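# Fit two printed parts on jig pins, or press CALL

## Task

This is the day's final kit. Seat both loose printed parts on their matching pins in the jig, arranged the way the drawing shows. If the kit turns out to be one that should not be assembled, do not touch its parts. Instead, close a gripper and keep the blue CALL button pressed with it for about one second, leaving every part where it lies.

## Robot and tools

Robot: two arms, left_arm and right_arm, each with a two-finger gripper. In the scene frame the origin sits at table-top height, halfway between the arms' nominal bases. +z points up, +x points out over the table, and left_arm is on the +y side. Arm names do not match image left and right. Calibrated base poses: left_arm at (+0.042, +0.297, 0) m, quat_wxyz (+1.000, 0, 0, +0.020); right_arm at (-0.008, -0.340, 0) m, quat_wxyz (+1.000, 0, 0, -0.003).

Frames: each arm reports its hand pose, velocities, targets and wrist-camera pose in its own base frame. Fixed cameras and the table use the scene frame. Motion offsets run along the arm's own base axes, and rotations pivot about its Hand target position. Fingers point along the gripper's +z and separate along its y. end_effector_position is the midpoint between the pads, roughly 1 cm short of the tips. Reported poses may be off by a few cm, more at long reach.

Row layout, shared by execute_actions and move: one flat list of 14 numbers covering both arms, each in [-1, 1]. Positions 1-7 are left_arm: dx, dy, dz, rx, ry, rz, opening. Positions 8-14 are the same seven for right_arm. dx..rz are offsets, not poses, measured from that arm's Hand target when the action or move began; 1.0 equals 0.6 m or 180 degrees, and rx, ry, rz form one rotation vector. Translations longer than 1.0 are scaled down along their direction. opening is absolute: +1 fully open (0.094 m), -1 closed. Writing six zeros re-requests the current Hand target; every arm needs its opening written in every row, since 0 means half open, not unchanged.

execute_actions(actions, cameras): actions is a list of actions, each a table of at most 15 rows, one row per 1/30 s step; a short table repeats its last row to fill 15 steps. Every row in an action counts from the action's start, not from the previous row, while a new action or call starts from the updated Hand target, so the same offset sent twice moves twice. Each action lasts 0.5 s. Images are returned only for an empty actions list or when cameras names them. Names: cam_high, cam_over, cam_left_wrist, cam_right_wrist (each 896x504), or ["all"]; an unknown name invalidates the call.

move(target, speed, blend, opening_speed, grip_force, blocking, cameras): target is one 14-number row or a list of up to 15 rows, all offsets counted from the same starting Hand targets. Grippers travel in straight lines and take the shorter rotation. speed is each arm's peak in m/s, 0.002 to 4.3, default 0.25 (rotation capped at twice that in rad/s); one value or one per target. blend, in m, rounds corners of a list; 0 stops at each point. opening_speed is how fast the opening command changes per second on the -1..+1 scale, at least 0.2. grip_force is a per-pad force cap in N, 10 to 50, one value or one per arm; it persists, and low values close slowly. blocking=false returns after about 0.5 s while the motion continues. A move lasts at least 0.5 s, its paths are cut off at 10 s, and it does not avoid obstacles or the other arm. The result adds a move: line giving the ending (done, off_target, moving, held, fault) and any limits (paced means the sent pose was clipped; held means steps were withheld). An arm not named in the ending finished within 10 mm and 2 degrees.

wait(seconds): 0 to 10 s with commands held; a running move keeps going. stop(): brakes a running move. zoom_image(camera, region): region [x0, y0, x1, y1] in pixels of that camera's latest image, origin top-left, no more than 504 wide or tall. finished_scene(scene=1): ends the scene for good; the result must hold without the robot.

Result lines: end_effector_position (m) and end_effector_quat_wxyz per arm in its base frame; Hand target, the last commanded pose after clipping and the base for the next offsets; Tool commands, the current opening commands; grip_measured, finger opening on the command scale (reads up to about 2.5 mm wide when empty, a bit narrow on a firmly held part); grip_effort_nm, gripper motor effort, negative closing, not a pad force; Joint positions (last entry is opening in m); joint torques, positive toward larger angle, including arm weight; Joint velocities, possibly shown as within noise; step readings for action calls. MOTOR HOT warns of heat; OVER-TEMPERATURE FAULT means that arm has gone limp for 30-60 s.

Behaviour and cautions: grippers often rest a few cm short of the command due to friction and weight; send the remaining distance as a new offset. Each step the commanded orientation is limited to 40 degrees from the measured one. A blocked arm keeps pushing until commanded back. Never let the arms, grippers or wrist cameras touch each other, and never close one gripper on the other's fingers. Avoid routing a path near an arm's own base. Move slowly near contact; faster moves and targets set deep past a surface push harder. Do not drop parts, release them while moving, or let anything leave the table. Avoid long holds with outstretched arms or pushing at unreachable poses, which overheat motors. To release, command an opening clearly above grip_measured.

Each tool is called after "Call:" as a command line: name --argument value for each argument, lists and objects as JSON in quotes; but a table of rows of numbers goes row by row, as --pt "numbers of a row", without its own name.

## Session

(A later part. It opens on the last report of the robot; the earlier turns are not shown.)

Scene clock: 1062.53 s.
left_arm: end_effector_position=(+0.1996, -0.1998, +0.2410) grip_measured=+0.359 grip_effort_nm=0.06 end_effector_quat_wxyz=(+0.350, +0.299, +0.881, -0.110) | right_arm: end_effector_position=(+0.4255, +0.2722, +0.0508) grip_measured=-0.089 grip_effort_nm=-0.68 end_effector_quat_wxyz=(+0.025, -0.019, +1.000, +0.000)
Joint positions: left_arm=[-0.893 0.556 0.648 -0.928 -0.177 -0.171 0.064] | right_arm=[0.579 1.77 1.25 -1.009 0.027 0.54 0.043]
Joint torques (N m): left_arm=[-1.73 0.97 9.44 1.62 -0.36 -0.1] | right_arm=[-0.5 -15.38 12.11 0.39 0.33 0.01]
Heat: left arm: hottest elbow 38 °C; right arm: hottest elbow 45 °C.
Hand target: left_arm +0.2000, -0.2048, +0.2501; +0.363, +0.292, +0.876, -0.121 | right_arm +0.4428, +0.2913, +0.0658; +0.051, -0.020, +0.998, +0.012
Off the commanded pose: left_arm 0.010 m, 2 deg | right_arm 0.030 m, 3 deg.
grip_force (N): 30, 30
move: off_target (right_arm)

Call:
move --target '[0,0,0,0,0,0,0.36,0.005,0.008,0,0,0,0,-0.5]' --speed 0.1 --cameras '["cam_left_wrist","cam_right_wrist"]'

Call:
zoom_image --camera "cam_left_wrist" --region '[380, 0, 640, 200]'

Scene clock: 1067.23 s.
left_arm: end_effector_position=(+0.1996, -0.1998, +0.2410) grip_measured=+0.359 grip_effort_nm=0.05 end_effector_quat_wxyz=(+0.350, +0.299, +0.881, -0.110) | right_arm: end_effector_position=(+0.4239, +0.2740, +0.0486) grip_measured=-0.089 grip_effort_nm=-0.68 end_effector_quat_wxyz=(+0.023, -0.019, +1.000, -0.001)
Joint positions: left_arm=[-0.893 0.556 0.648 -0.928 -0.177 -0.171 0.064] | right_arm=[0.584 1.775 1.25 -1.009 0.027 0.545 0.043]
Joint torques (N m): left_arm=[-1.2 0.56 9.32 1.63 -0.36 -0.13] | right_arm=[-0.5 -14.92 13.53 0.21 0.33 0.02]
Heat: left arm: hottest elbow 38 °C; right arm: hottest elbow 45 °C.
Hand target: left_arm +0.2000, -0.2048, +0.2501; +0.363, +0.292, +0.876, -0.121 | right_arm +0.4458, +0.2961, +0.0658; +0.051, -0.020, +0.998, +0.012
Off the commanded pose: left_arm 0.010 m, 2 deg | right_arm 0.036 m, 4 deg.
grip_force (N): 30, 30
move: off_target (right_arm)
Images, in order (width x height): cam_left_wrist 896x504, cam_right_wrist 896x504.

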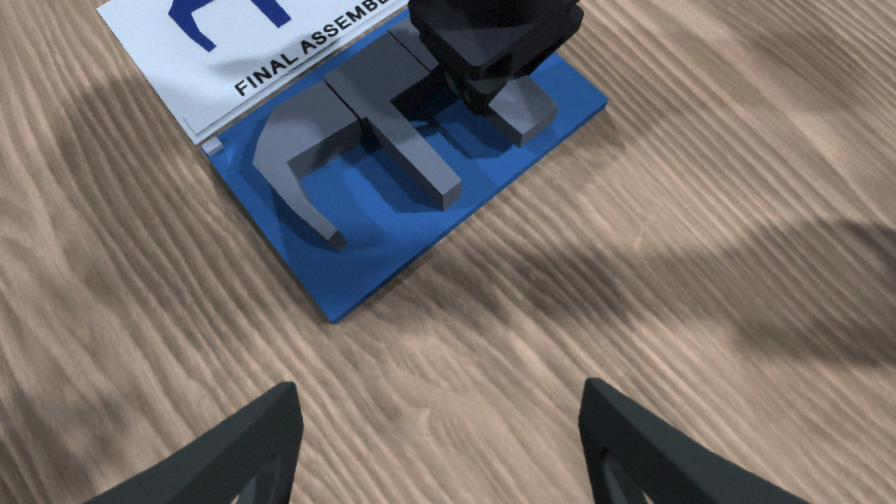

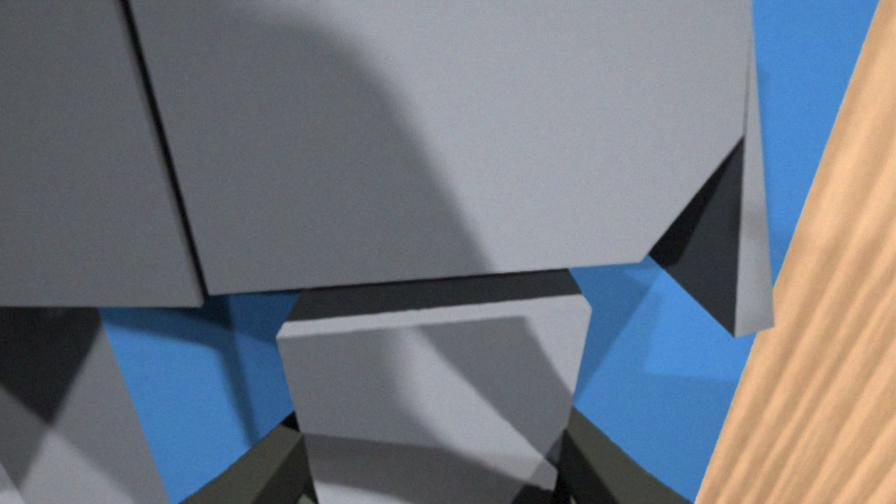

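Scaled by 1.938 from the camera's 896x504 image, which has a finer 1280x720 frame.

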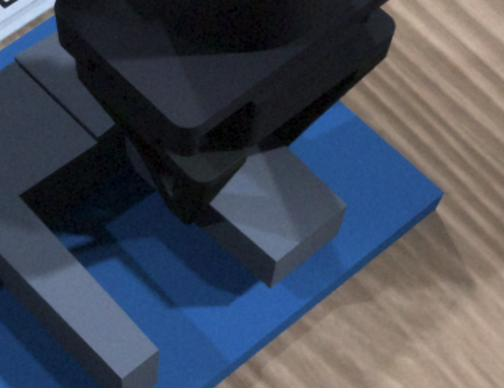

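Call:
move --pt "0 0 0 0 0 0 0.36 0.0 0.0 0 0 0 -0.012 -0.5" --pt "0 0 0 0 0 0 0.36 0.0 0.004 -0.025 0 0 -0.012 -0.5" --speed 0.05 --cameras '["cam_left_wrist","cam_right_wrist"]'

Scene clock: 1082.83 s.
left_arm: end_effector_position=(+0.1996, -0.1998, +0.2410) grip_measured=+0.359 grip_effort_nm=0.05 end_effector_quat_wxyz=(+0.350, +0.299, +0.881, -0.110) | right_arm: end_effector_position=(+0.4254, +0.2761, +0.0369) grip_measured=-0.089 grip_effort_nm=-0.69 end_effector_quat_wxyz=(+0.022, -0.001, +1.000, -0.006)
Joint positions: left_arm=[-0.893 0.556 0.648 -0.928 -0.177 -0.171 0.064] | right_arm=[0.588 1.799 1.25 -0.991 0.034 0.586 0.043]
Joint torques (N m): left_arm=[-1.49 1.9 9.31 1.46 -0.32 -0.14] | right_arm=[-0.38 -15.33 12.36 0.68 0.25 0.03]
Heat: left arm: hottest elbow 38 °C; right arm: hottest elbow 48 °C.
Hand target: left_arm +0.2000, -0.2048, +0.2501; +0.363, +0.292, +0.876, -0.121 | right_arm +0.4458, +0.2985, +0.0508; +0.051, -0.001, +0.999, +0.011
Off the commanded pose: left_arm 0.010 m, 2 deg | right_arm 0.033 m, 4 deg.
grip_force (N): 30, 30
move: off_target (right_arm)
Images, in order (width x height): cam_left_wrist 896x504, cam_right_wrist 896x504.

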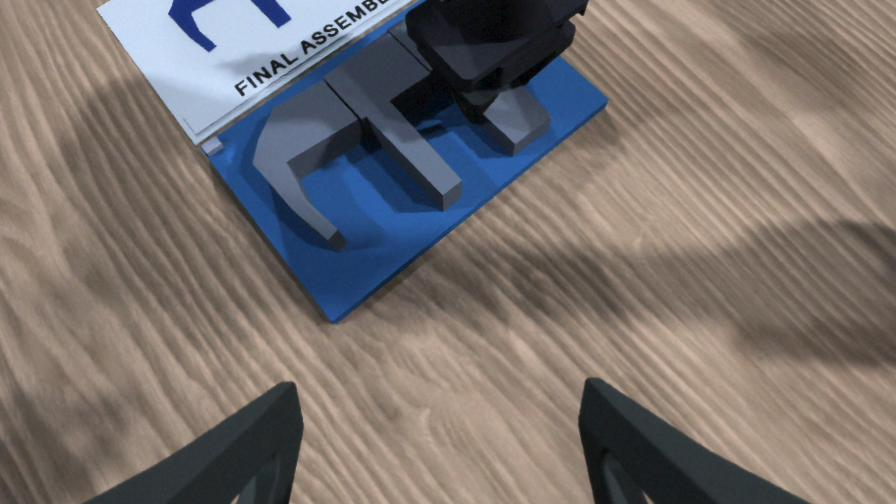

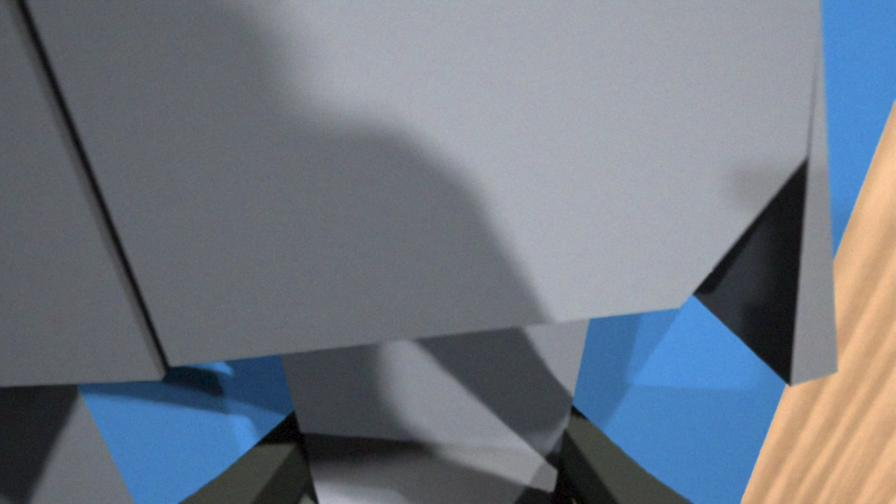

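Call:
zoom_image --camera "cam_left_wrist" --region '[380, 0, 640, 200]'

Scaled by 1.938 from the camera's 896x504 image, which has a finer 1280x720 frame.

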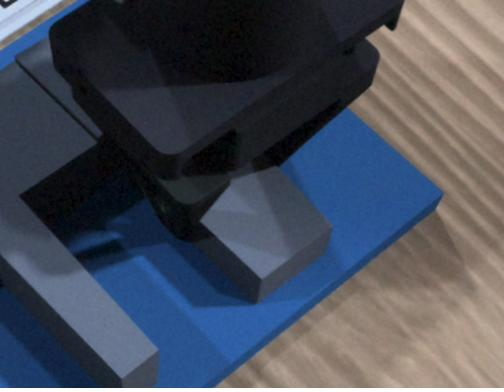

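Call:
move --pt "0 0 0 0 0 0 0.36 -0.012 -0.022 0.0 0 0 0 -0.5" --pt "0 0 0 0 0 0 0.36 -0.012 -0.022 0.0 0 0 0 0.24" --pt "0 0 0 0 0 0 0.36 -0.012 -0.022 0.06 0 0 0 0.24" --pt "0 0 0 0 0 0 0.36 -0.012 -0.022 0.22 0 0 0 0.24" --speed '[0.05,0.05,0.05,0.15]' --opening_speed 0.8 --blend '[0,0,0.01,0]' --cameras '["all"]'

Call:
zoom_image --camera "cam_left_wrist" --region '[380, 0, 640, 200]'

Scene clock: 1104.47 s.
left_arm: end_effector_position=(+0.1996, -0.1998, +0.2410) grip_measured=+0.359 grip_effort_nm=0.05 end_effector_quat_wxyz=(+0.350, +0.299, +0.881, -0.110) | right_arm: end_effector_position=(+0.4214, +0.2738, +0.1469) grip_measured=+0.238 grip_effort_nm=0.07 end_effector_quat_wxyz=(+0.016, -0.001, +1.000, -0.009)
Joint positions: left_arm=[-0.893 0.556 0.648 -0.928 -0.177 -0.171 0.064] | right_arm=[0.588 1.681 1.403 -1.276 0.033 0.586 0.058]
Joint torques (N m): left_arm=[-1.32 0.32 9.35 1.58 -0.41 -0.07] | right_arm=[-1.38 -17.49 14.3 -0.32 0.22 -0.11]
Heat: left arm: hottest elbow 38 °C; right arm: hottest elbow 49 °C.
Hand target: left_arm +0.2000, -0.2048, +0.2501; +0.363, +0.292, +0.876, -0.121 | right_arm +0.4386, +0.2853, +0.1828; +0.051, -0.001, +0.999, +0.011
Off the commanded pose: left_arm 0.010 m, 2 deg | right_arm 0.041 m, 5 deg.
grip_force (N): 30, 30
move: off_target (right_arm); target 2's new opening was sent with right_arm's hand 0.021 m and 4 deg from that target

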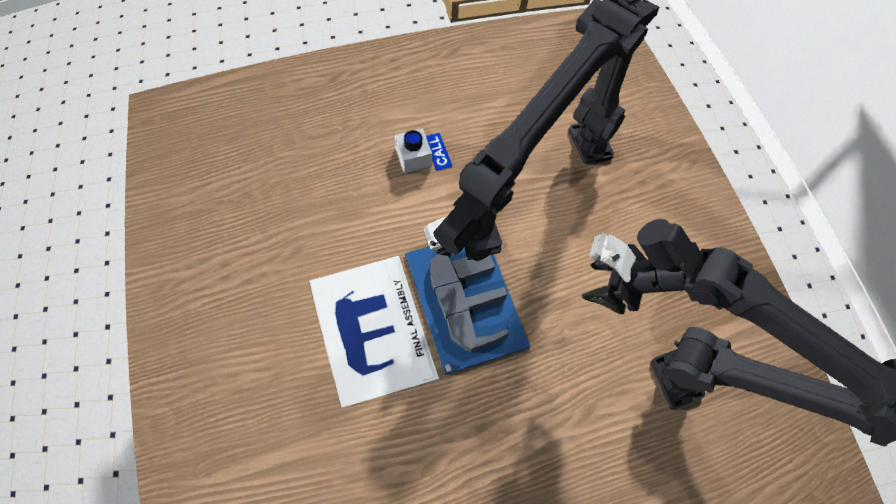

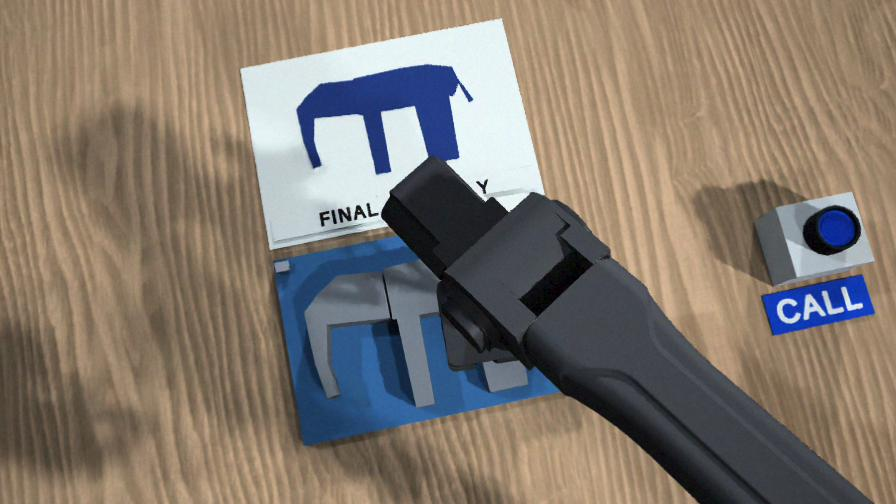

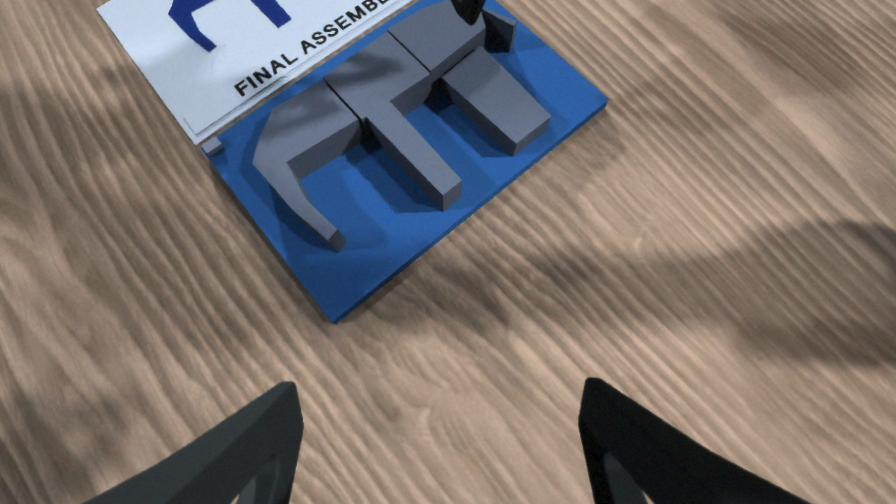

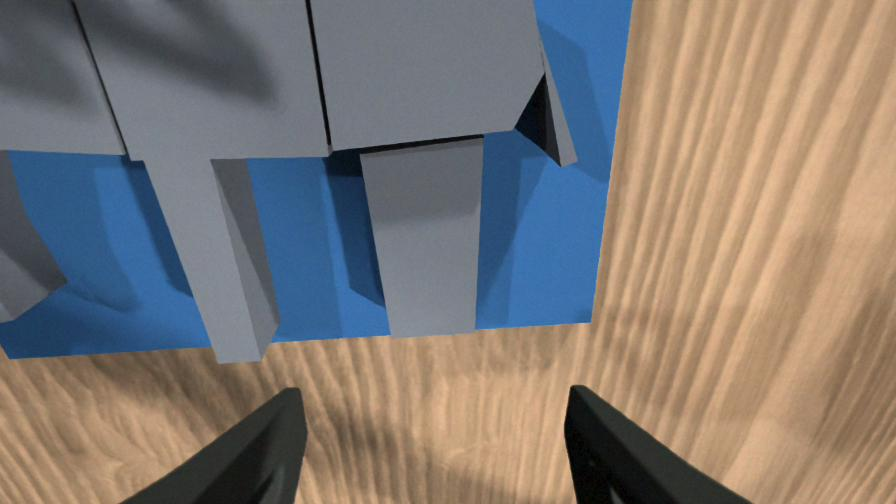

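Scaled by 1.938 from the camera's 896x504 image, which has a finer 1280x720 frame.

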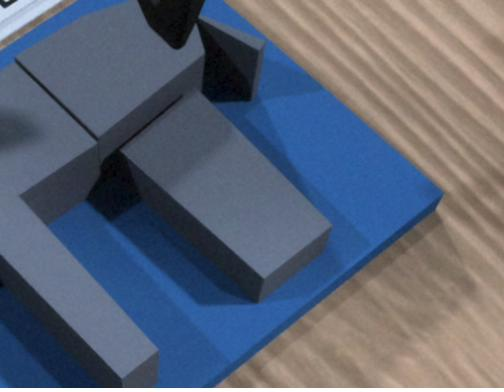

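Call:
finished_scene

The scene is finished: the task was done.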